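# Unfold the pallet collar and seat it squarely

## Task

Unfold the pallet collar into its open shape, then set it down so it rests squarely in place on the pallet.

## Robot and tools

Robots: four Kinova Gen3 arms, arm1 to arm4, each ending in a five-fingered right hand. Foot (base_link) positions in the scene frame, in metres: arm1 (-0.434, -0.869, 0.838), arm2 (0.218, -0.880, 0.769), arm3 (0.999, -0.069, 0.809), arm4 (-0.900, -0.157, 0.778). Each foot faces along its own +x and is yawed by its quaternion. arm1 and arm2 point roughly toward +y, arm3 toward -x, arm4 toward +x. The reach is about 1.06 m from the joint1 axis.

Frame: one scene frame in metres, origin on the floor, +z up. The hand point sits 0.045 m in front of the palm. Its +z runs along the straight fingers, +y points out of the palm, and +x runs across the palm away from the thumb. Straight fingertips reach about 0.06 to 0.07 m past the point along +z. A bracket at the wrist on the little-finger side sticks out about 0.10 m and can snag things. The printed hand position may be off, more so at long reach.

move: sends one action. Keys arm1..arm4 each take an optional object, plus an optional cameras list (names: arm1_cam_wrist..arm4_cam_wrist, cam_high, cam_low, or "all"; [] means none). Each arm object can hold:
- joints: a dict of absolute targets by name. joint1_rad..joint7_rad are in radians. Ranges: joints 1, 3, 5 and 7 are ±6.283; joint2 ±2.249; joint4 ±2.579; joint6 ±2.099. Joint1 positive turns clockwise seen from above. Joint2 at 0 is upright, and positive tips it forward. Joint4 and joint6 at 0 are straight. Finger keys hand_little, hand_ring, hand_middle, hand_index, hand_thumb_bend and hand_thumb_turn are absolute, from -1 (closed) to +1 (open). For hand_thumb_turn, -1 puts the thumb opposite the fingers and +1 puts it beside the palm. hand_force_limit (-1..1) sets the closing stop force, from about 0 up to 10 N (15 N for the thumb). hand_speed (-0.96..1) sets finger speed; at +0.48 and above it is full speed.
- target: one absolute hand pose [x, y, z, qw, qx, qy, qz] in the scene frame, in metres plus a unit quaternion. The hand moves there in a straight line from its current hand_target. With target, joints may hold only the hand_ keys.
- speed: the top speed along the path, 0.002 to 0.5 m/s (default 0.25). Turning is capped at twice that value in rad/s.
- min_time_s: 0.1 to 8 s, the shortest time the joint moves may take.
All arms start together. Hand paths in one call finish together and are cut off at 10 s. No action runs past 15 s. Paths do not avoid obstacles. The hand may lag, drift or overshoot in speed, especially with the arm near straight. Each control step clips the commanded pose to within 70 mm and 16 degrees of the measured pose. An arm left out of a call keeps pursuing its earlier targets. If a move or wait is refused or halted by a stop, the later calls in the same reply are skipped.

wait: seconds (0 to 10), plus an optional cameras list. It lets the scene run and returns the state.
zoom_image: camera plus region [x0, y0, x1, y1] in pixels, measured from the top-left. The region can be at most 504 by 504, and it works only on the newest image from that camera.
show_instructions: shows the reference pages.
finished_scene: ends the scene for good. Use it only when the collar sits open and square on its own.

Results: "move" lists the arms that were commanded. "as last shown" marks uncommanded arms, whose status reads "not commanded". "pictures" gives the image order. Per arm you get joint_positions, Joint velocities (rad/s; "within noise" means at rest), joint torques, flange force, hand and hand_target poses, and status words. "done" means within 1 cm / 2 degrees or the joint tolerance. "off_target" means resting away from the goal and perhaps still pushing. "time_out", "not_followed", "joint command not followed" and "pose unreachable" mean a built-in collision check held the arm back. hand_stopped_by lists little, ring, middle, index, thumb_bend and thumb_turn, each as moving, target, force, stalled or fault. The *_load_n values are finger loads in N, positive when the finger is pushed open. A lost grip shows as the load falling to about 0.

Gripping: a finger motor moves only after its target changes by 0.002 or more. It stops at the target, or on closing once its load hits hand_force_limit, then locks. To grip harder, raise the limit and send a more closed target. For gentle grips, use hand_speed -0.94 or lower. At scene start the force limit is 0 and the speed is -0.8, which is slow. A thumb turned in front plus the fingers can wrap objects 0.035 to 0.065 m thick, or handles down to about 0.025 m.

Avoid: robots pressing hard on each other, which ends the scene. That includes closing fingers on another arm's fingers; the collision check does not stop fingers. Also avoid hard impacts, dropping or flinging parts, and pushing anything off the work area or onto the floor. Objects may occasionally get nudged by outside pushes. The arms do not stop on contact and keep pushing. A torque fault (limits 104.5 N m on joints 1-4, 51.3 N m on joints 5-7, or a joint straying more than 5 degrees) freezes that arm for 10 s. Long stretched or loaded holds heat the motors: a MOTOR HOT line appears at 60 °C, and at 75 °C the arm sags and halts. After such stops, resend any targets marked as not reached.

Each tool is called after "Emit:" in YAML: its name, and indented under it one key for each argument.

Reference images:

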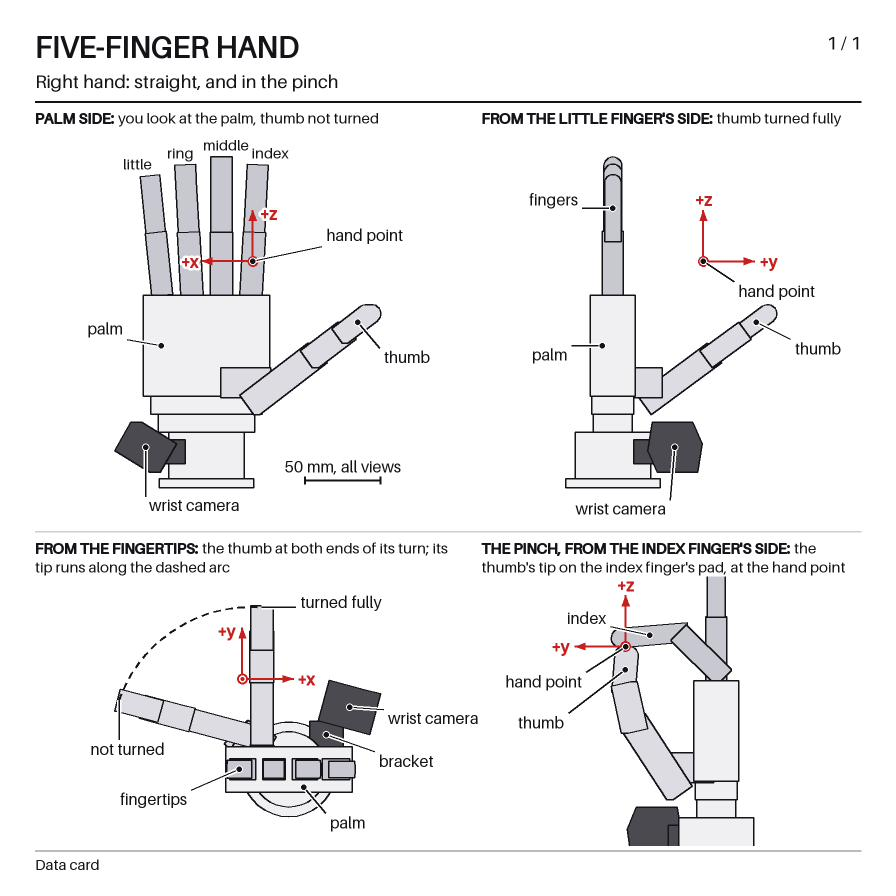

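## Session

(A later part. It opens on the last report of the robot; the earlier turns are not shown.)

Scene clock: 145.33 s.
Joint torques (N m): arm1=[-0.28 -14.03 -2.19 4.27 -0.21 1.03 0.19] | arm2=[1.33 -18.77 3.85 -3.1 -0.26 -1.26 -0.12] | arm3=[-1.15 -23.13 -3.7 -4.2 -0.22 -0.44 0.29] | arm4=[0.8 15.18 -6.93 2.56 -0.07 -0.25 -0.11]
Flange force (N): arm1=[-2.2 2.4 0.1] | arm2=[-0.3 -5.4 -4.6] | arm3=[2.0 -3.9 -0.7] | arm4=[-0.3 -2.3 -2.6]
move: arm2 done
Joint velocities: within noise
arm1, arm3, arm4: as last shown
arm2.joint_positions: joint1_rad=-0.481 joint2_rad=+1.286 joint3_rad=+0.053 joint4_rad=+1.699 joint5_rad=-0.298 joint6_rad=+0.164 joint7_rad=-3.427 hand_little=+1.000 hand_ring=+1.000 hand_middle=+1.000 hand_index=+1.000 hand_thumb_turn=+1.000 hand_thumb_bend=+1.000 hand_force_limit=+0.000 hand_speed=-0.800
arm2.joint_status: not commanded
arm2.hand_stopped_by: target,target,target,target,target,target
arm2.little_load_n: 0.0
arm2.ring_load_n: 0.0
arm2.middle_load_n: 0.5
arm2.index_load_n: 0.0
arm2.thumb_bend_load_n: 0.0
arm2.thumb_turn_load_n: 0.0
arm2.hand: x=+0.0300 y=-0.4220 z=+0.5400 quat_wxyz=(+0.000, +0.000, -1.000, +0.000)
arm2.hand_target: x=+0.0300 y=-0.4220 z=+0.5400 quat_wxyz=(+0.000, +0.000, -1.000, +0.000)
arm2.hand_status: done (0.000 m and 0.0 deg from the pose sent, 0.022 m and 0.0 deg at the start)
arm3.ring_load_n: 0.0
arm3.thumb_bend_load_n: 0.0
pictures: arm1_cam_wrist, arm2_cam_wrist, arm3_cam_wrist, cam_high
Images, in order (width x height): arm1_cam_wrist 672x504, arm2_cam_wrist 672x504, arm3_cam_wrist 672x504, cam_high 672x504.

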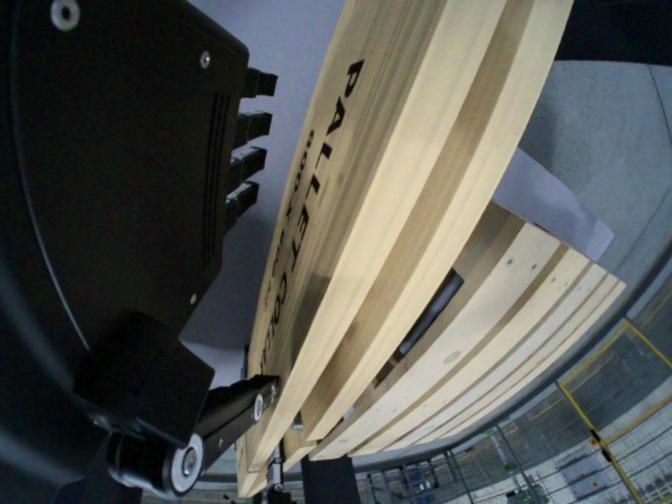

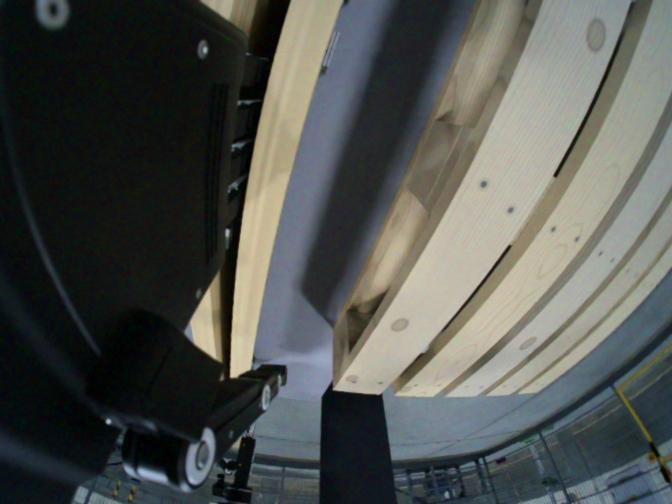

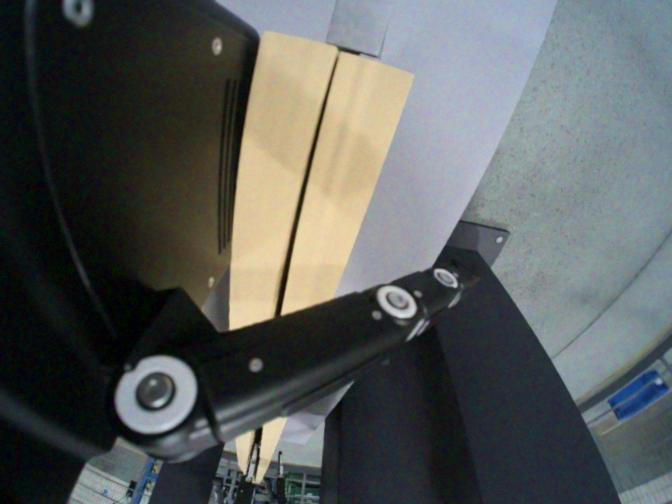

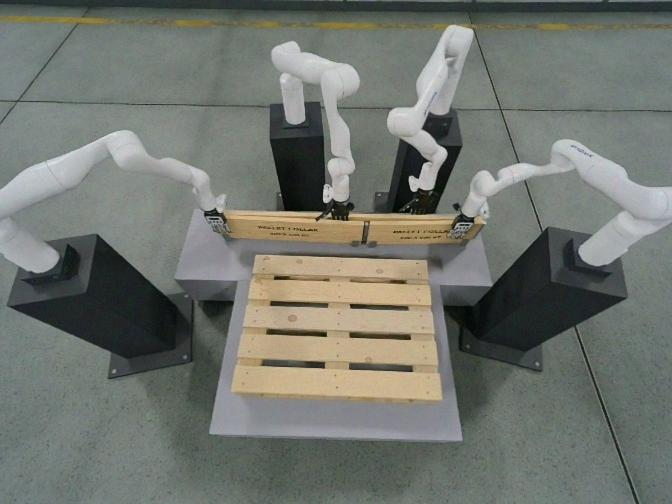

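Emit:
move:
  arm2: {"target": [0.03, -0.3920, 0.530, 0, 0.0, 1.0, 0], "speed": 0.04}
  cameras: ["arm2_cam_wrist", "arm1_cam_wrist", "cam_high", "arm3_cam_wrist", "arm4_cam_wrist"]

Emit:
zoom_image:
  camera: "cam_high"
  region: [200, 180, 500, 260]

Scene clock: 146.87 s.
Joint torques (N m): arm1=[-0.21 -14.07 -2.16 4.29 -0.21 1.03 0.17] | arm2=[10.88 -26.68 18.49 -25.5 2.37 -15.24 1.39] | arm3=[-7.69 -26.74 -10.13 -9.21 -0.6 -4.7 0.9] | arm4=[5.89 20.54 -6.99 -2.94 3.12 1.04 -0.6]
Flange force (N): arm1=[-2.0 2.5 0.3] | arm2=[2.2 -51.1 -30.7] | arm3=[5.4 -21.0 -6.1] | arm4=[1.3 -14.6 -6.2]
move: arm2 done
Joint velocities: within noise
arm1, arm3, arm4: as last shown
arm2.joint_positions: joint1_rad=-0.458 joint2_rad=+1.323 joint3_rad=+0.071 joint4_rad=+1.590 joint5_rad=-0.286 joint6_rad=+0.238 joint7_rad=-3.418 hand_little=+1.000 hand_ring=+1.000 hand_middle=+1.000 hand_index=+1.000 hand_thumb_turn=+1.000 hand_thumb_bend=+1.000 hand_force_limit=+0.000 hand_speed=-0.800
arm2.joint_status: not commanded
arm2.hand_stopped_by: target,target,target,target,target,target
arm2.little_load_n: 0.0
arm2.ring_load_n: 0.0
arm2.middle_load_n: 0.0
arm2.index_load_n: 1.5
arm2.thumb_bend_load_n: 0.0
arm2.thumb_turn_load_n: 0.0
arm2.hand: x=+0.0300 y=-0.3921 z=+0.5300 quat_wxyz=(+0.000, +0.000, -1.000, +0.000)
arm2.hand_target: x=+0.0300 y=-0.3920 z=+0.5300 quat_wxyz=(+0.000, +0.000, -1.000, +0.000)
arm2.hand_status: done (0.000 m and 0.0 deg from the pose sent, 0.032 m and 0.0 deg at the start)
arm3.hand: x=+0.5450 y=-0.5169 z=+0.4900 quat_wxyz=(+0.000, -1.000, +0.000, +0.000)
pictures: arm1_cam_wrist, arm2_cam_wrist, arm3_cam_wrist, arm4_cam_wrist, cam_high
Images, in order (width x height): arm1_cam_wrist 672x504, arm2_cam_wrist 672x504, arm3_cam_wrist 672x504, arm4_cam_wrist 672x504, cam_high 672x504.

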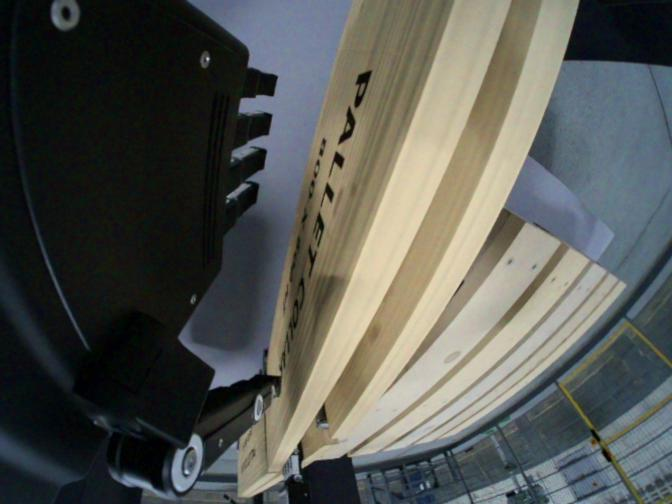

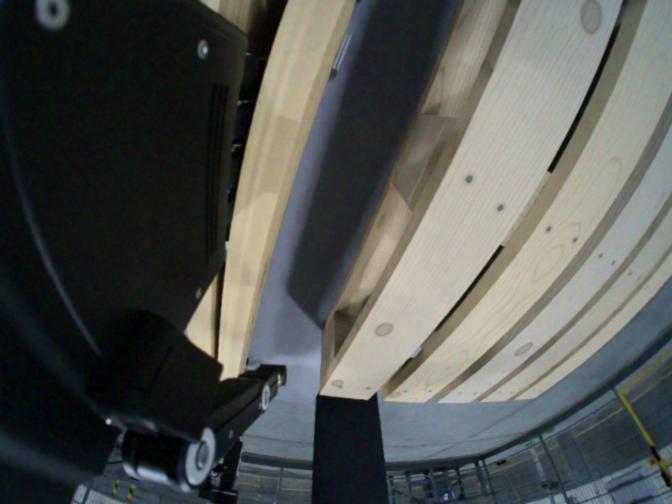

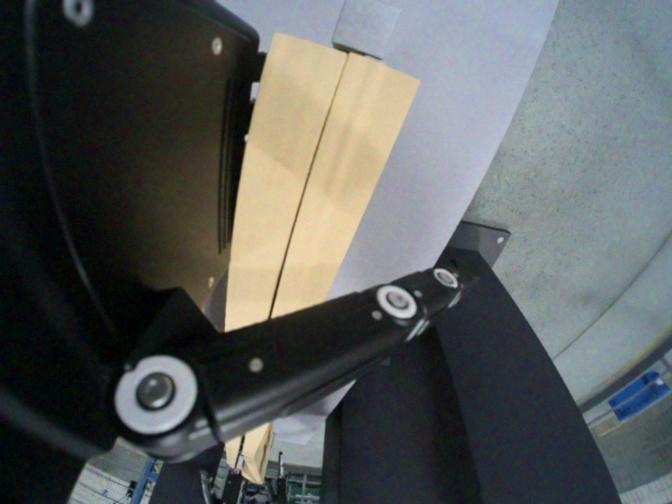

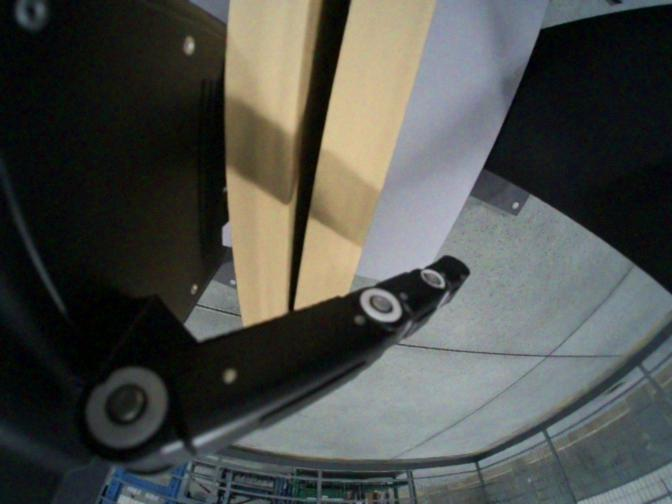

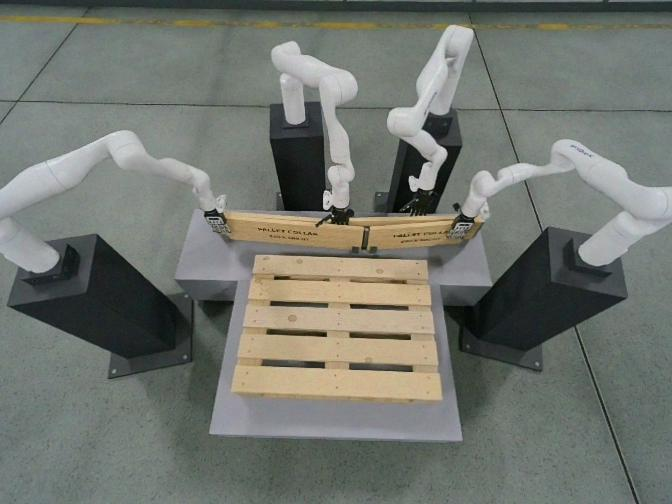

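Scaled by 1.680 from the camera's image (finer frame: 960x720).

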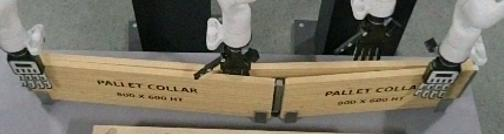

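Emit:
move:
  arm2: {"target": [0.03, -0.4500, 0.530, 0, 0.0, 1.0, 0], "speed": 0.06}

Emit:
move:
  arm2: {"target": [0.03, -0.4700, 0.530, 0, 0.0, 1.0, 0], "speed": 0.04}
  cameras: ["arm2_cam_wrist", "arm1_cam_wrist", "cam_high", "arm3_cam_wrist", "arm4_cam_wrist"]

Emit:
zoom_image:
  camera: "cam_high"
  region: [200, 180, 500, 260]

Scene clock: 149.13 s.
Joint torques (N m): arm1=[-0.25 -14.05 -2.19 4.25 -0.22 1.04 0.2] | arm2=[-0.09 -16.13 1.26 1.28 -0.47 1.05 -0.28] | arm3=[-0.89 -22.77 -3.45 -3.84 -0.22 -0.17 0.2] | arm4=[0.68 14.99 -6.82 2.64 -0.22 -0.28 -0.06]
Flange force (N): arm1=[-2.2 2.3 0.1] | arm2=[-0.2 1.8 -2.3] | arm3=[1.6 -3.2 -0.6] | arm4=[-0.3 -2.2 -2.7]
move: arm2 done
Joint velocities: within noise
arm1, arm3, arm4: as last shown
arm2.joint_positions: joint1_rad=-0.499 joint2_rad=+1.302 joint3_rad=+0.027 joint4_rad=+1.765 joint5_rad=-0.312 joint6_rad=+0.078 joint7_rad=-3.436 hand_little=+1.000 hand_ring=+1.000 hand_middle=+1.000 hand_index=+1.000 hand_thumb_turn=+1.000 hand_thumb_bend=+1.000 hand_force_limit=+0.000 hand_speed=-0.800
arm2.joint_status: not commanded
arm2.hand_stopped_by: target,target,target,target,target,target
arm2.little_load_n: 0.0
arm2.ring_load_n: -2.0
arm2.middle_load_n: 0.0
arm2.index_load_n: -3.0
arm2.thumb_bend_load_n: 0.0
arm2.thumb_turn_load_n: 0.0
arm2.hand: x=+0.0300 y=-0.4500 z=+0.5300 quat_wxyz=(+0.000, +0.000, -1.000, +0.000)
arm2.hand_target: x=+0.0300 y=-0.4500 z=+0.5300 quat_wxyz=(+0.000, +0.000, -1.000, +0.000)
arm2.hand_status: done (0.000 m and 0.0 deg from the pose sent, 0.058 m and 0.0 deg at the start)
arm3.hand: x=+0.5450 y=-0.5170 z=+0.4900 quat_wxyz=(+0.000, -1.000, +0.000, +0.000)
pictures: none

Scene clock: 150.13 s.
Joint torques (N m): arm1=[-0.27 -14.02 -2.17 4.23 -0.23 1.03 0.16] | arm2=[-0.24 -14.83 1.12 2.36 -0.29 1.35 -0.14] | arm3=[-0.92 -22.83 -3.45 -3.85 -0.22 -0.15 0.23] | arm4=[0.68 14.91 -6.81 2.68 -0.24 -0.24 -0.07]
Flange force (N): arm1=[-2.2 2.3 0.0] | arm2=[0.4 2.7 -3.1] | arm3=[1.7 -3.2 -0.5] | arm4=[-0.2 -2.0 -2.7]
move: arm2 done
Joint velocities: within noise
arm1, arm3, arm4: as last shown
arm2.joint_positions: joint1_rad=-0.513 joint2_rad=+1.299 joint3_rad=+0.010 joint4_rad=+1.820 joint5_rad=-0.321 joint6_rad=+0.023 joint7_rad=-3.445 hand_little=+1.000 hand_ring=+1.000 hand_middle=+1.000 hand_index=+1.000 hand_thumb_turn=+1.000 hand_thumb_bend=+1.000 hand_force_limit=+0.000 hand_speed=-0.800
arm2.joint_status: not commanded
arm2.hand_stopped_by: target,target,target,target,target,target
arm2.little_load_n: -2.5
arm2.ring_load_n: -2.0
arm2.middle_load_n: 0.0
arm2.index_load_n: 0.0
arm2.thumb_bend_load_n: 0.0
arm2.thumb_turn_load_n: 0.0
arm2.hand: x=+0.0300 y=-0.4700 z=+0.5300 quat_wxyz=(+0.000, +0.000, -1.000, +0.000)
arm2.hand_target: x=+0.0300 y=-0.4700 z=+0.5300 quat_wxyz=(+0.000, +0.000, -1.000, +0.000)
arm2.hand_status: done (0.000 m and 0.0 deg from the pose sent, 0.020 m and 0.0 deg at the start)
arm4.middle_load_n: 0.5
pictures: arm1_cam_wrist, arm2_cam_wrist, arm3_cam_wrist, arm4_cam_wrist, cam_high
Images, in order (width x height): arm1_cam_wrist 672x504, arm2_cam_wrist 672x504, arm3_cam_wrist 672x504, arm4_cam_wrist 672x504, cam_high 672x504.

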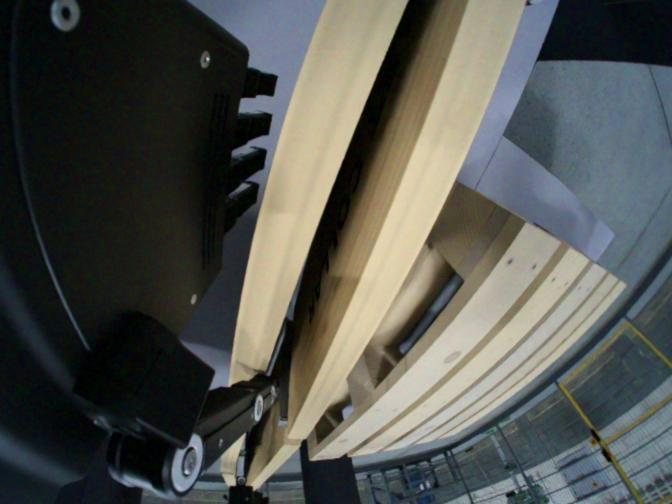

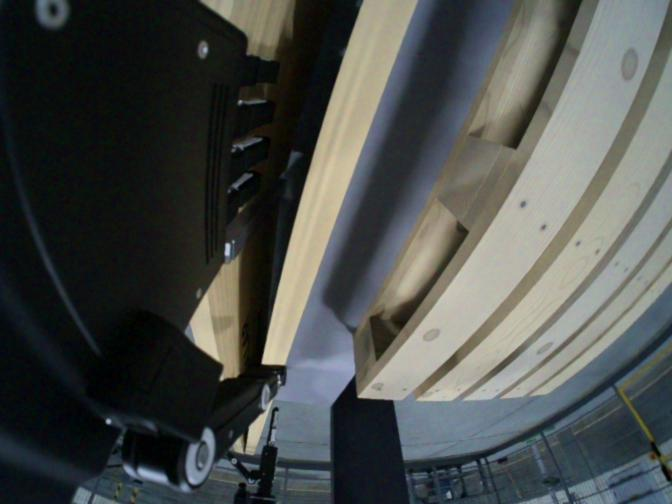

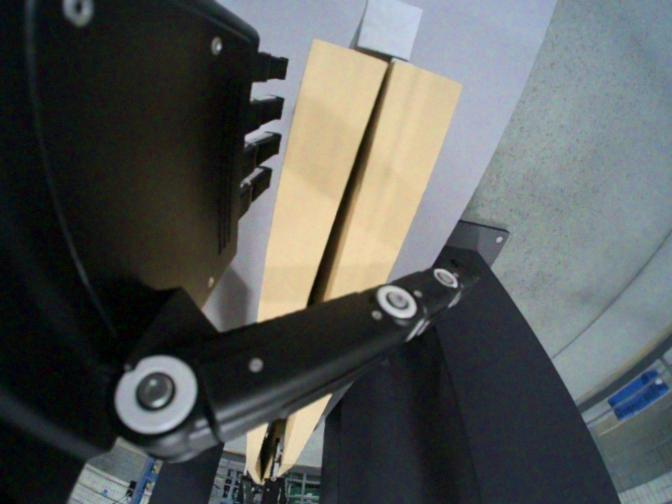

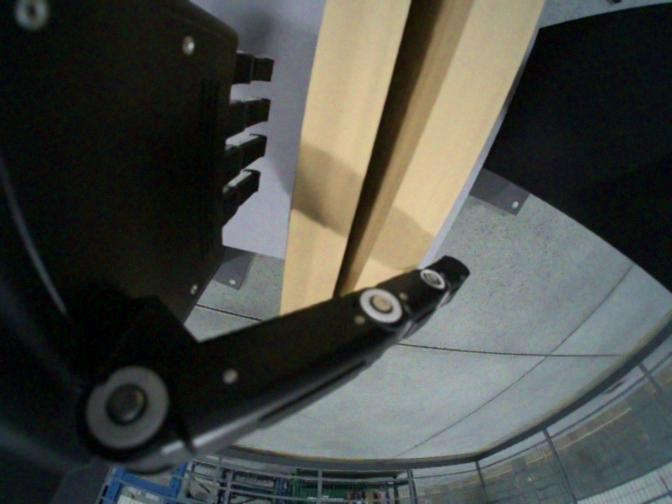

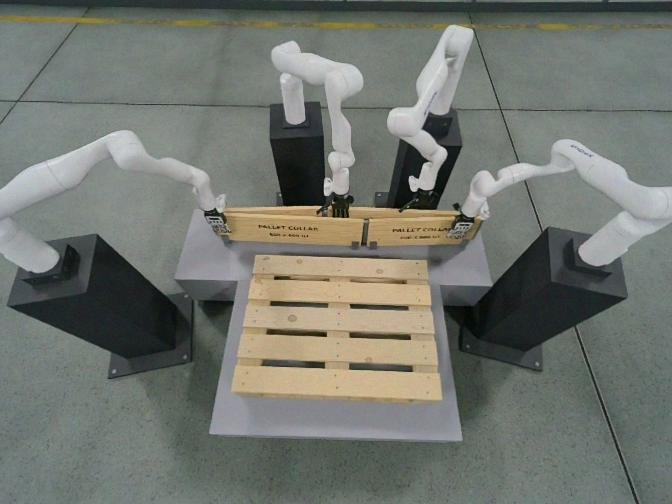

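Scaled by 1.680 from the camera's image (finer frame: 960x720).

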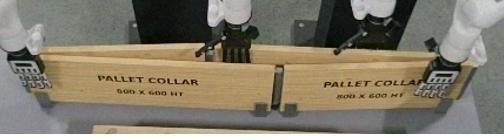

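Emit:
move:
  arm2: {"target": [0.03, -0.5200, 0.530, 0, 0.0, 1.0, 0], "speed": 0.05}
  cameras: ["arm1_cam_wrist", "cam_high", "arm3_cam_wrist", "arm4_cam_wrist"]

Emit:
zoom_image:
  camera: "cam_high"
  region: [200, 180, 500, 260]

Scene clock: 152.23 s.
Joint torques (N m): arm1=[-4.1 -30.48 -13.77 -13.21 7.43 7.02 1.61] | arm2=[-8.1 -2.59 -10.59 19.4 1.3 10.79 1.03] | arm3=[0.93 -16.73 -0.55 -0.05 0.04 1.96 0.23] | arm4=[6.38 21.12 -6.83 -3.92 3.74 1.09 -0.7]
Flange force (N): arm1=[-5.8 -31.0 -13.6] | arm2=[2.0 34.5 1.9] | arm3=[-1.1 3.6 -5.3] | arm4=[0.8 -16.3 -8.0]
move: arm2 done
Joint velocities: within noise
arm1, arm3, arm4: as last shown
arm1.index_load_n: 1.0
arm1.hand: x=-0.3641 y=-0.5058 z=+0.4985 quat_wxyz=(+0.004, -0.018, +0.996, +0.087)
arm2.joint_positions: joint1_rad=-0.554 joint2_rad=+1.303 joint3_rad=-0.038 joint4_rad=+1.948 joint5_rad=-0.348 joint6_rad=-0.117 joint7_rad=-3.474 hand_little=+0.999 hand_ring=+1.000 hand_middle=+1.000 hand_index=+1.000 hand_thumb_turn=+1.000 hand_thumb_bend=+1.000 hand_force_limit=+0.000 hand_speed=-0.800
arm2.joint_status: not commanded
arm2.hand_stopped_by: target,target,target,target,target,target
arm2.little_load_n: -15.0
arm2.ring_load_n: 0.0
arm2.middle_load_n: 0.0
arm2.index_load_n: 0.0
arm2.thumb_bend_load_n: 0.0
arm2.thumb_turn_load_n: 0.0
arm2.hand: x=+0.0300 y=-0.5200 z=+0.5300 quat_wxyz=(+0.000, +0.000, -1.000, +0.000)
arm2.hand_target: x=+0.0300 y=-0.5200 z=+0.5300 quat_wxyz=(+0.000, +0.000, -1.000, +0.000)
arm2.hand_status: done (0.000 m and 0.0 deg from the pose sent, 0.050 m and 0.0 deg at the start)
arm3.thumb_bend_load_n: 1.0
arm3.thumb_turn_load_n: 2.5
arm4.middle_load_n: 0.0
pictures: arm1_cam_wrist, arm3_cam_wrist, arm4_cam_wrist, cam_high
Images, in order (width x height): arm1_cam_wrist 672x504, arm3_cam_wrist 672x504, arm4_cam_wrist 672x504, cam_high 672x504.

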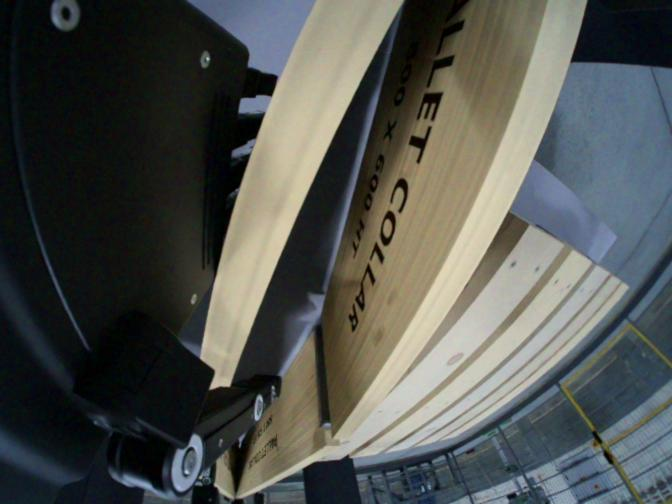

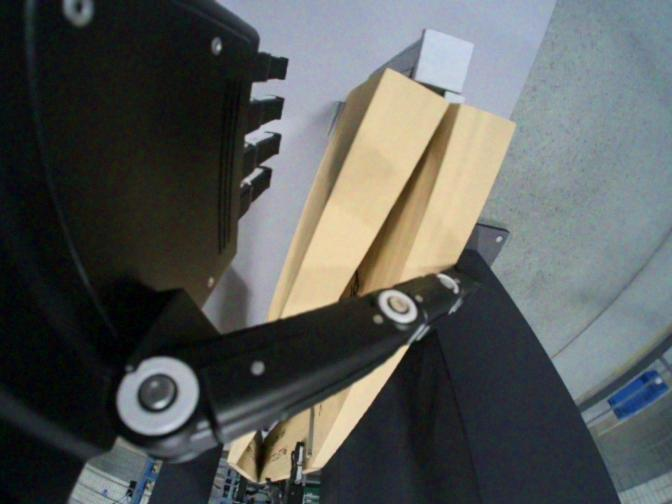

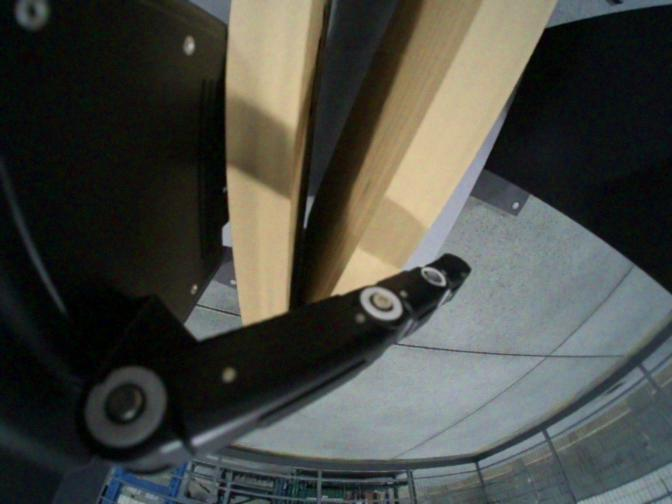

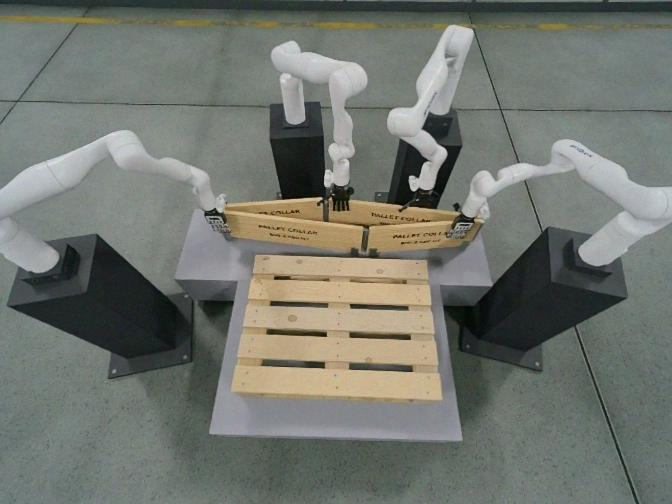

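Scaled by 1.680 from the camera's image (finer frame: 960x720).

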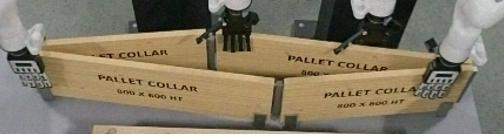

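Emit:
move:
  arm2: {"target": [0.03, -0.5130, 0.530, 0, 0.0, 1.0, 0], "speed": 0.05}
  arm1: {"target": [-0.364, -0.515, 0.68, 0, 0.0, 1.0, 0], "speed": 0.1}
  cameras: ["arm1_cam_wrist", "arm2_cam_wrist", "cam_high", "arm4_cam_wrist"]

Emit:
zoom_image:
  camera: "cam_high"
  region: [190, 180, 500, 270]

Scene clock: 154.87 s.
Joint torques (N m): arm1=[-0.27 -14.51 -1.16 2.25 -0.48 0.74 0.22] | arm2=[0.76 -16.31 2.26 0.87 -0.43 -0.06 -0.25] | arm3=[-1.64 -18.07 -3.13 -1.93 -0.22 0.46 0.35] | arm4=[1.85 16.59 -7.22 1.7 0.54 -0.02 -0.2]
Flange force (N): arm1=[-1.3 1.8 -2.0] | arm2=[0.6 -1.7 -2.3] | arm3=[0.3 -3.3 -7.3] | arm4=[0.4 -4.6 -2.1]
move: arm1 done; arm2 done
Joint velocities: within noise
arm1.joint_positions: joint1_rad=+0.271 joint2_rad=+1.148 joint3_rad=-0.330 joint4_rad=+2.278 joint5_rad=+2.250 joint6_rad=+0.403 joint7_rad=+1.020 hand_little=+1.000 hand_ring=+1.000 hand_middle=+1.000 hand_index=+1.000 hand_thumb_turn=+1.000 hand_thumb_bend=+1.000 hand_force_limit=+0.000 hand_speed=-0.800
arm1.joint_status: not commanded
arm1.hand_stopped_by: target,target,target,target,target,target
arm1.little_load_n: 0.0
arm1.ring_load_n: 0.0
arm1.middle_load_n: 0.0
arm1.index_load_n: 0.0
arm1.thumb_bend_load_n: 0.0
arm1.thumb_turn_load_n: 0.0
arm1.hand: x=-0.3640 y=-0.5150 z=+0.6800 quat_wxyz=(+0.000, +0.000, +1.000, +0.000)
arm1.hand_target: x=-0.3640 y=-0.5150 z=+0.6800 quat_wxyz=(+0.000, +0.000, +1.000, +0.000)
arm1.hand_status: done (0.000 m and 0.0 deg from the pose sent, 0.182 m and 10.2 deg at the start)
arm2.joint_positions: joint1_rad=-0.548 joint2_rad=+1.302 joint3_rad=-0.031 joint4_rad=+1.931 joint5_rad=-0.344 joint6_rad=-0.097 joint7_rad=-3.469 hand_little=+1.000 hand_ring=+1.000 hand_middle=+1.000 hand_index=+1.000 hand_thumb_turn=+1.000 hand_thumb_bend=+1.000 hand_force_limit=+0.000 hand_speed=-0.800
arm2.joint_status: not commanded
arm2.hand_stopped_by: target,target,target,target,target,target
arm2.little_load_n: 0.0
arm2.ring_load_n: 0.0
arm2.middle_load_n: 0.0
arm2.index_load_n: 0.0
arm2.thumb_bend_load_n: 0.0
arm2.thumb_turn_load_n: 0.0
arm2.hand: x=+0.0300 y=-0.5130 z=+0.5300 quat_wxyz=(+0.000, +0.000, -1.000, +0.000)
arm2.hand_target: x=+0.0300 y=-0.5130 z=+0.5300 quat_wxyz=(+0.000, +0.000, -1.000, +0.000)
arm2.hand_status: done (0.000 m and 0.0 deg from the pose sent, 0.007 m and 0.0 deg at the start)
arm3.joint_positions: joint1_rad=-0.431 joint2_rad=+1.593 joint3_rad=-0.277 joint4_rad=+1.049 joint5_rad=+0.536 joint6_rad=+0.559 joint7_rad=-2.684 hand_little=+1.000 hand_ring=+1.000 hand_middle=+1.000 hand_index=+1.000 hand_thumb_turn=-1.000 hand_thumb_bend=+1.000 hand_force_limit=+0.000 hand_speed=+0.000
arm3.joint_status: not commanded
arm3.hand_stopped_by: target,target,target,target,target,target
arm3.little_load_n: 0.0
arm3.ring_load_n: 0.0
arm3.middle_load_n: 0.0
arm3.index_load_n: 0.0
arm3.thumb_bend_load_n: 1.0
arm3.thumb_turn_load_n: 1.5
arm3.hand: x=+0.5450 y=-0.5170 z=+0.4900 quat_wxyz=(+0.000, -1.000, +0.000, +0.000)
arm3.hand_target: x=+0.5450 y=-0.5170 z=+0.4900 quat_wxyz=(+0.000, -1.000, +0.000, +0.000)
arm3.hand_status: not commanded
arm4.joint_positions: joint1_rad=-1.873 joint2_rad=-1.991 joint3_rad=+1.850 joint4_rad=+1.664 joint5_rad=+2.029 joint6_rad=+1.358 joint7_rad=-4.986 hand_little=+1.000 hand_ring=+1.000 hand_middle=+1.000 hand_index=+1.000 hand_thumb_turn=-1.000 hand_thumb_bend=+1.000 hand_force_limit=+0.000 hand_speed=+0.000
arm4.joint_status: not commanded
arm4.hand_stopped_by: target,target,target,target,target,target
arm4.little_load_n: 0.0
arm4.ring_load_n: 0.0
arm4.middle_load_n: 0.0
arm4.index_load_n: 0.0
arm4.thumb_bend_load_n: 0.0
arm4.thumb_turn_load_n: 0.0
arm4.hand: x=-0.6000 y=-0.5130 z=+0.4900 quat_wxyz=(+0.000, -1.000, +0.000, +0.000)
arm4.hand_target: x=-0.6000 y=-0.5130 z=+0.4900 quat_wxyz=(+0.000, -1.000, +0.000, +0.000)
arm4.hand_status: not commanded
pictures: arm1_cam_wrist, arm2_cam_wrist, arm4_cam_wrist, cam_high
Images, in order (width x height): arm1_cam_wrist 672x504, arm2_cam_wrist 672x504, arm4_cam_wrist 672x504, cam_high 672x504.

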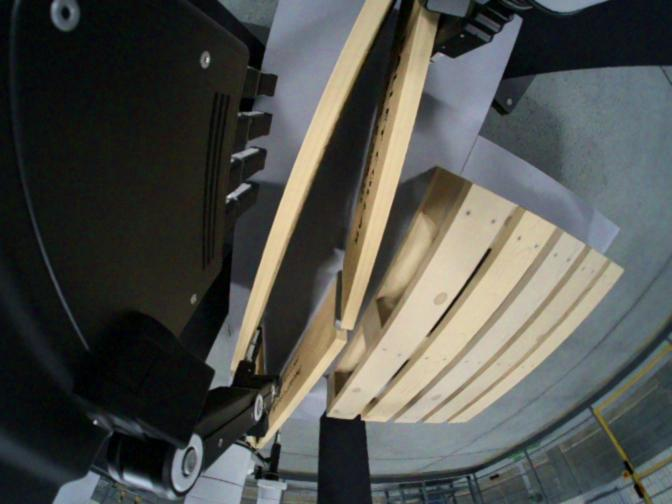

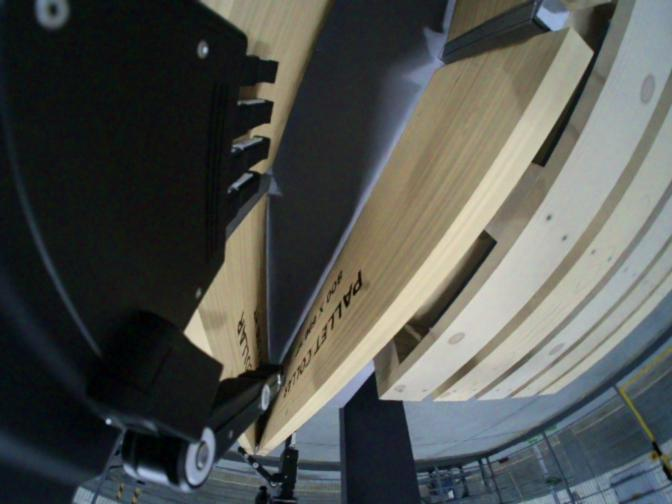

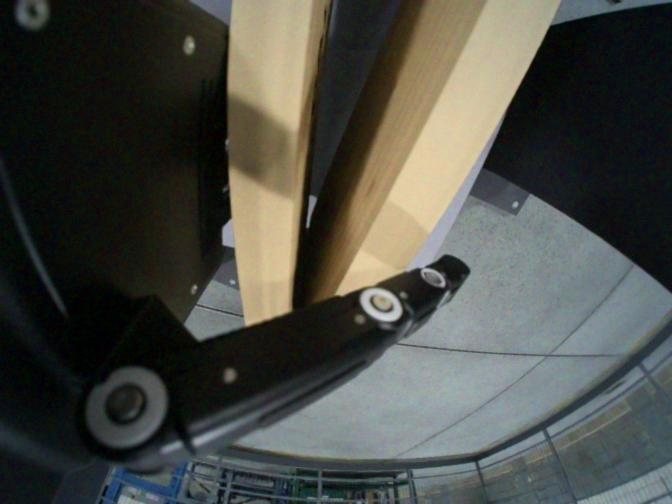

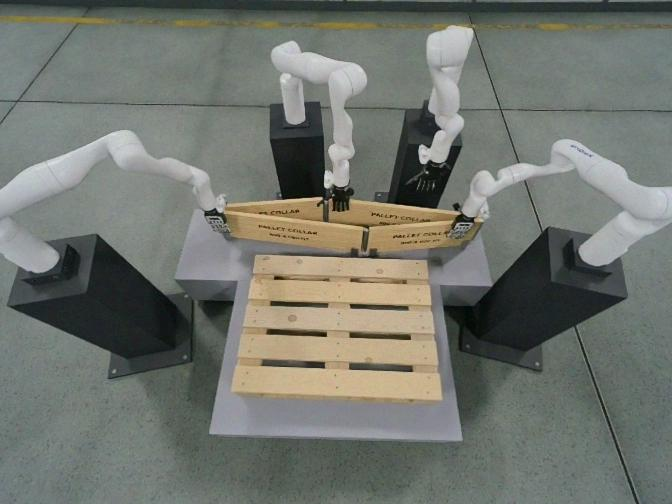

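Scaled by 1.626 from the camera's image (finer frame: 960x720).

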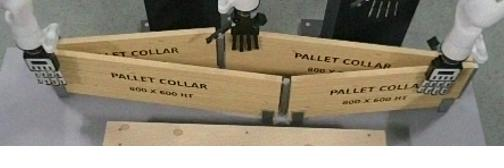

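Emit:
zoom_image:
  camera: "cam_high"
  region: [190, 190, 270, 250]

Emit:
zoom_image:
  camera: "cam_high"
  region: [410, 150, 510, 250]

Emit:
zoom_image:
  camera: "cam_high"
  region: [300, 170, 400, 270]

Scaled by 6.300 from the camera's image (finer frame: 960x720).

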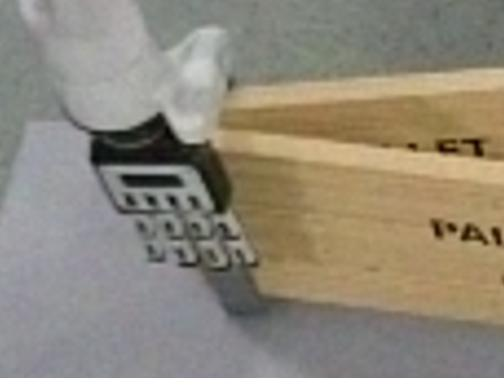

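Scaled by 5.040 from the camera's image (finer frame: 960x720).

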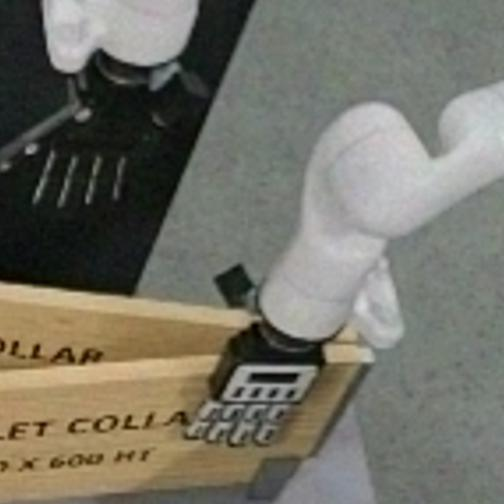

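Scaled by 5.040 from the camera's image (finer frame: 960x720).

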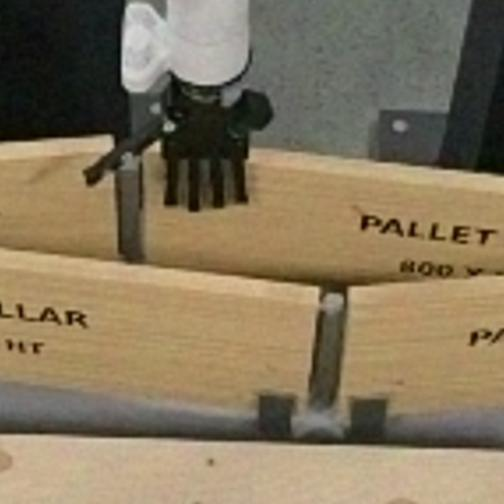

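Emit:
move:
  arm4: {"target": [-0.60, -0.5130, 0.62, 0, 1.0, 0.0, 0], "speed": 0.12}

Emit:
move:
  arm4: {"target": [-0.40, -0.4970, 0.60, 0, 0.9981, 0.0610, 0], "speed": 0.15, "joints": {"hand_thumb_bend": 0.0, "hand_speed": 0.3}}
  cameras: ["arm4_cam_wrist", "cam_high"]

Emit:
zoom_image:
  camera: "arm4_cam_wrist"
  region: [180, 0, 520, 340]

Scene clock: 161.87 s.
Joint torques (N m): arm1=[-0.29 -14.59 -1.19 2.26 -0.45 0.75 0.19] | arm2=[0.42 -15.98 1.71 1.43 -0.37 0.28 -0.21] | arm3=[-0.73 -22.19 -3.16 -3.5 -0.16 0.01 0.22] | arm4=[0.71 15.47 -7.31 1.25 -0.23 -0.28 -0.07]
Flange force (N): arm1=[-1.4 1.9 -1.9] | arm2=[0.5 -0.4 -1.9] | arm3=[1.4 -2.5 -1.2] | arm4=[-0.1 -2.1 -1.9]
move: arm4 done
Joint velocities: within noise
arm1, arm2, arm3: as last shown
arm2.little_load_n: -0.5
arm3.thumb_bend_load_n: 0.0
arm3.thumb_turn_load_n: 0.0
arm4.joint_positions: joint1_rad=-1.869 joint2_rad=-1.791 joint3_rad=+1.687 joint4_rad=+1.850 joint5_rad=+1.818 joint6_rad=+1.524 joint7_rad=-5.077 hand_little=+1.000 hand_ring=+1.000 hand_middle=+1.000 hand_index=+1.000 hand_thumb_turn=-1.000 hand_thumb_bend=+1.000 hand_force_limit=+0.000 hand_speed=+0.000
arm4.joint_status: not commanded
arm4.hand_stopped_by: target,target,target,target,target,target
arm4.little_load_n: 0.0
arm4.ring_load_n: 0.0
arm4.middle_load_n: 0.0
arm4.index_load_n: 0.0
arm4.thumb_bend_load_n: 0.0
arm4.thumb_turn_load_n: 0.0
arm4.hand: x=-0.6000 y=-0.5130 z=+0.6200 quat_wxyz=(+0.000, -1.000, +0.000, +0.000)
arm4.hand_target: x=-0.6000 y=-0.5130 z=+0.6200 quat_wxyz=(+0.000, -1.000, +0.000, +0.000)
arm4.hand_status: done (0.000 m and 0.0 deg from the pose sent, 0.130 m and 0.0 deg at the start)
pictures: none

Scene clock: 163.77 s.
Joint torques (N m): arm1=[-0.23 -14.58 -1.17 2.26 -0.48 0.77 0.21] | arm2=[0.42 -15.94 1.74 1.42 -0.36 0.29 -0.2] | arm3=[-0.68 -22.26 -3.16 -3.51 -0.17 -0.02 0.24] | arm4=[0.66 20.16 -7.29 0.88 -0.23 -0.28 -0.08]
Flange force (N): arm1=[-1.3 2.0 -1.9] | arm2=[0.5 -0.5 -2.1] | arm3=[1.4 -2.4 -1.0] | arm4=[-1.0 -2.1 -2.1]
move: arm4 done
Joint velocities: within noise
arm1, arm2, arm3: as last shown
arm4.joint_positions: joint1_rad=-2.341 joint2_rad=-1.795 joint3_rad=+1.609 joint4_rad=+1.241 joint5_rad=+1.775 joint6_rad=+1.465 joint7_rad=-4.813 hand_little=+1.000 hand_ring=+1.000 hand_middle=+1.000 hand_index=+1.000 hand_thumb_turn=-1.000 hand_thumb_bend=+0.000 hand_force_limit=+0.000 hand_speed=+0.300
arm4.joint_status: all done
arm4.hand_stopped_by: target,target,target,target,target,target
arm4.little_load_n: 0.0
arm4.ring_load_n: 0.0
arm4.middle_load_n: 0.0
arm4.index_load_n: 0.0
arm4.thumb_bend_load_n: -0.5
arm4.thumb_turn_load_n: 0.0
arm4.hand: x=-0.4000 y=-0.4970 z=+0.6000 quat_wxyz=(+0.000, -0.998, -0.061, +0.000)
arm4.hand_target: x=-0.4000 y=-0.4970 z=+0.6000 quat_wxyz=(+0.000, -0.998, -0.061, +0.000)
arm4.hand_status: done (0.000 m and 0.0 deg from the pose sent, 0.202 m and 7.0 deg at the start)
Images, in order (width x height): arm4_cam_wrist 672x504, cam_high 672x504.

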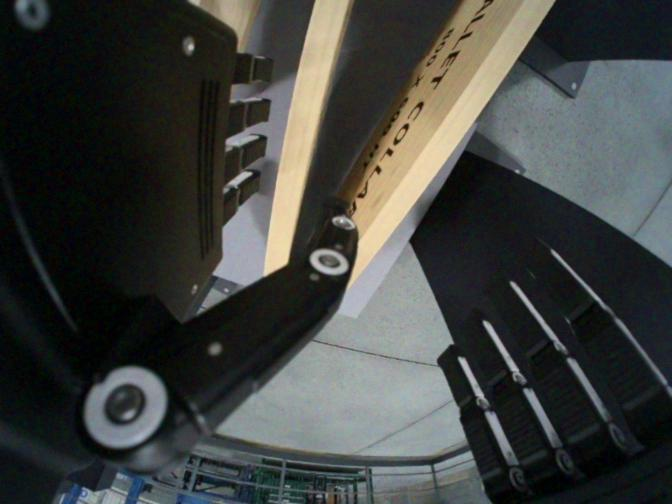

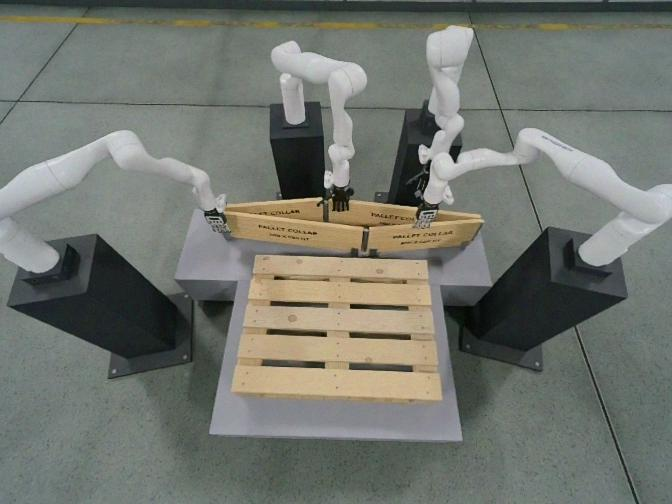

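Scaled by 1.482 from the camera's image (finer frame: 960x720).

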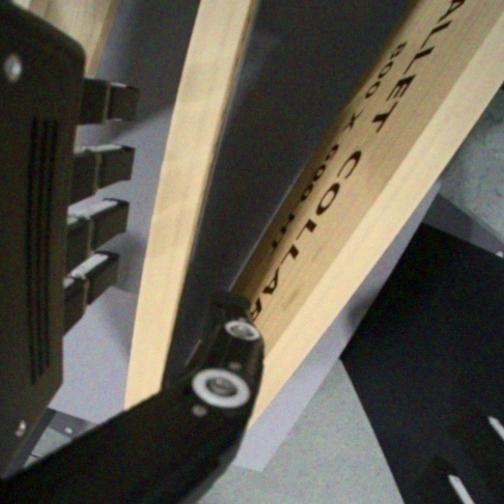

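Emit:
move:
  arm4: {"target": [-0.399, -0.4930, 0.53, 0, 0.9981, 0.0610, 0], "speed": 0.1}
  cameras: ["arm4_cam_wrist"]

Emit:
zoom_image:
  camera: "arm4_cam_wrist"
  region: [180, 0, 520, 340]

Scene clock: 165.20 s.
Joint torques (N m): arm1=[-0.24 -14.51 -1.19 2.29 -0.46 0.76 0.2] | arm2=[0.44 -15.99 1.73 1.46 -0.36 0.26 -0.18] | arm3=[-0.68 -22.18 -3.13 -3.59 -0.19 0.02 0.18] | arm4=[0.7 20.1 -6.77 1.36 -0.21 -0.25 -0.09]
Flange force (N): arm1=[-1.3 2.3 -2.1] | arm2=[0.7 -0.3 -1.9] | arm3=[1.7 -2.8 -1.3] | arm4=[-0.8 -2.0 -2.3]
move: arm4 done
Joint velocities: within noise
arm1, arm2, arm3: as last shown
arm1.thumb_turn_load_n: 0.5
arm4.joint_positions: joint1_rad=-2.371 joint2_rad=-1.894 joint3_rad=+1.654 joint4_rad=+1.144 joint5_rad=+1.839 joint6_rad=+1.367 joint7_rad=-4.773 hand_little=+1.000 hand_ring=+1.000 hand_middle=+1.000 hand_index=+1.000 hand_thumb_turn=-1.000 hand_thumb_bend=+0.000 hand_force_limit=+0.000 hand_speed=+0.300
arm4.joint_status: not commanded
arm4.hand_stopped_by: target,target,target,target,target,target
arm4.little_load_n: 0.0
arm4.ring_load_n: 0.0
arm4.middle_load_n: 0.0
arm4.index_load_n: 0.0
arm4.thumb_bend_load_n: 0.0
arm4.thumb_turn_load_n: 0.0
arm4.hand: x=-0.3990 y=-0.4930 z=+0.5300 quat_wxyz=(+0.000, -0.998, -0.061, +0.000)
arm4.hand_target: x=-0.3990 y=-0.4930 z=+0.5300 quat_wxyz=(+0.000, -0.998, -0.061, +0.000)
arm4.hand_status: done (0.000 m and 0.0 deg from the pose sent, 0.070 m and 0.0 deg at the start)
Images, in order (width x height): arm4_cam_wrist 672x504.

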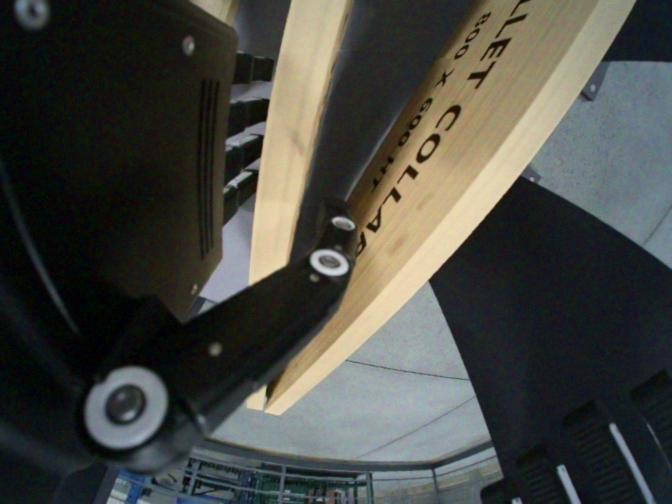

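Scaled by 1.482 from the camera's image (finer frame: 960x720).

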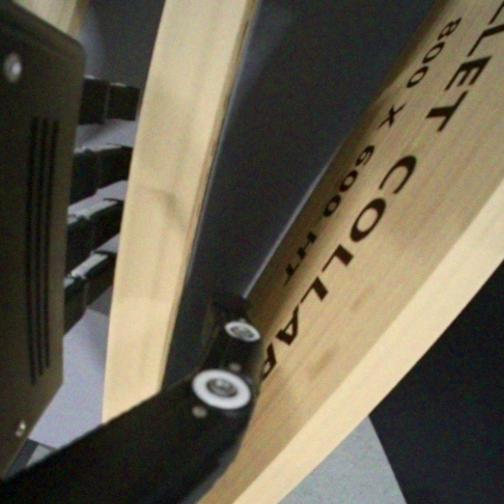

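Emit:
move:
  arm4: {"target": [-0.399, -0.4940, 0.485, 0, 0.9981, 0.0610, 0], "speed": 0.08}
  cameras: ["arm4_cam_wrist", "arm1_cam_wrist"]

Emit:
zoom_image:
  camera: "arm4_cam_wrist"
  region: [180, 0, 520, 340]

Emit:
zoom_image:
  camera: "arm1_cam_wrist"
  region: [300, 0, 560, 200]

Scene clock: 166.47 s.
Joint torques (N m): arm1=[-0.25 -14.6 -1.15 2.28 -0.5 0.78 0.19] | arm2=[0.46 -15.99 1.73 1.48 -0.37 0.29 -0.23] | arm3=[-0.65 -22.2 -3.06 -3.5 -0.16 0.02 0.26] | arm4=[0.64 20.06 -6.31 1.56 -0.24 -0.28 -0.07]
Flange force (N): arm1=[-1.4 1.9 -1.8] | arm2=[0.7 -0.3 -1.8] | arm3=[1.5 -2.4 -1.1] | arm4=[-0.9 -2.0 -2.7]
move: arm4 done
Joint velocities: within noise
arm1, arm2, arm3: as last shown
arm1.thumb_turn_load_n: 0.0
arm3.thumb_turn_load_n: 0.5
arm4.joint_positions: joint1_rad=-2.397 joint2_rad=-1.956 joint3_rad=+1.674 joint4_rad=+1.051 joint5_rad=+1.868 joint6_rad=+1.299 joint7_rad=-4.726 hand_little=+1.000 hand_ring=+1.000 hand_middle=+1.000 hand_index=+1.000 hand_thumb_turn=-1.000 hand_thumb_bend=+0.000 hand_force_limit=+0.000 hand_speed=+0.300
arm4.joint_status: not commanded
arm4.hand_stopped_by: target,target,target,target,target,target
arm4.little_load_n: 0.0
arm4.ring_load_n: 0.0
arm4.middle_load_n: 0.0
arm4.index_load_n: 0.0
arm4.thumb_bend_load_n: 0.0
arm4.thumb_turn_load_n: 0.0
arm4.hand: x=-0.3990 y=-0.4940 z=+0.4850 quat_wxyz=(+0.000, -0.998, -0.061, +0.000)
arm4.hand_target: x=-0.3990 y=-0.4940 z=+0.4850 quat_wxyz=(+0.000, -0.998, -0.061, +0.000)
arm4.hand_status: done (0.000 m and 0.0 deg from the pose sent, 0.045 m and 0.0 deg at the start)
pictures: arm1_cam_wrist, arm4_cam_wrist
Images, in order (width x height): arm1_cam_wrist 672x504, arm4_cam_wrist 672x504.

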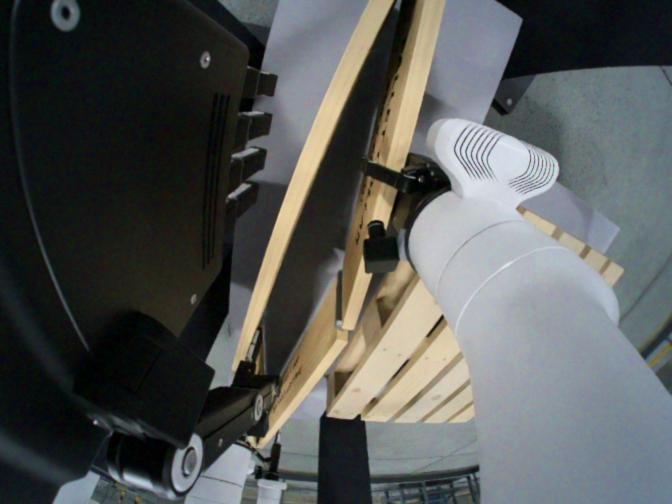

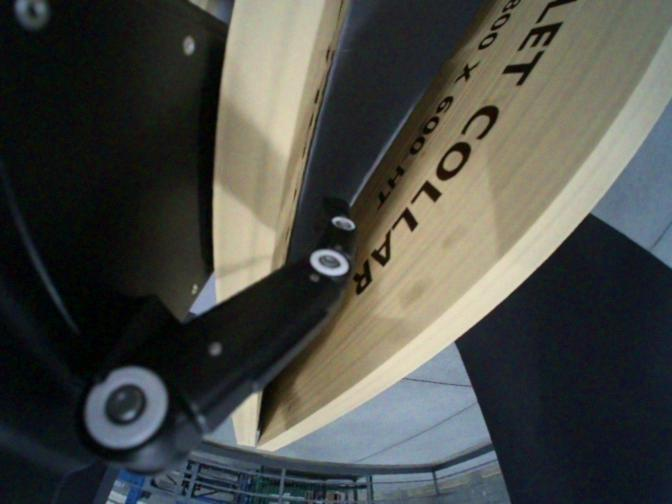

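Scaled by 1.482 from the camera's image (finer frame: 960x720).

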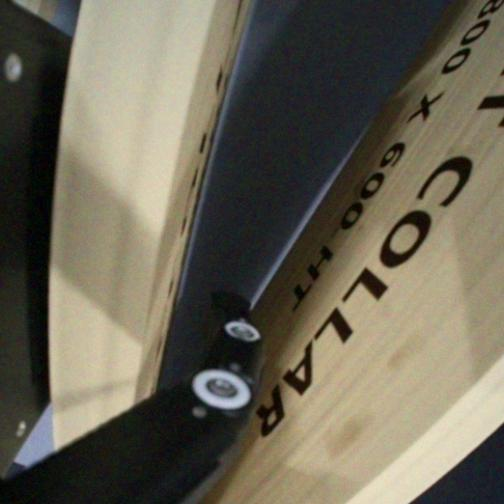

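Scaled by 1.938 from the camera's image (finer frame: 960x720).

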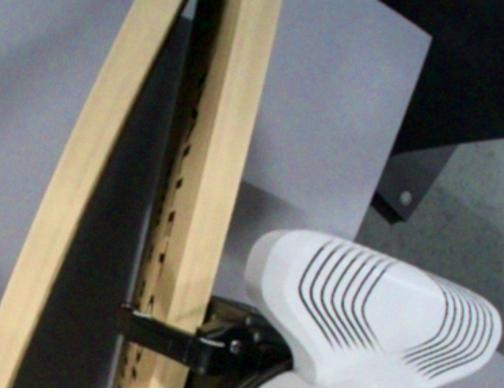

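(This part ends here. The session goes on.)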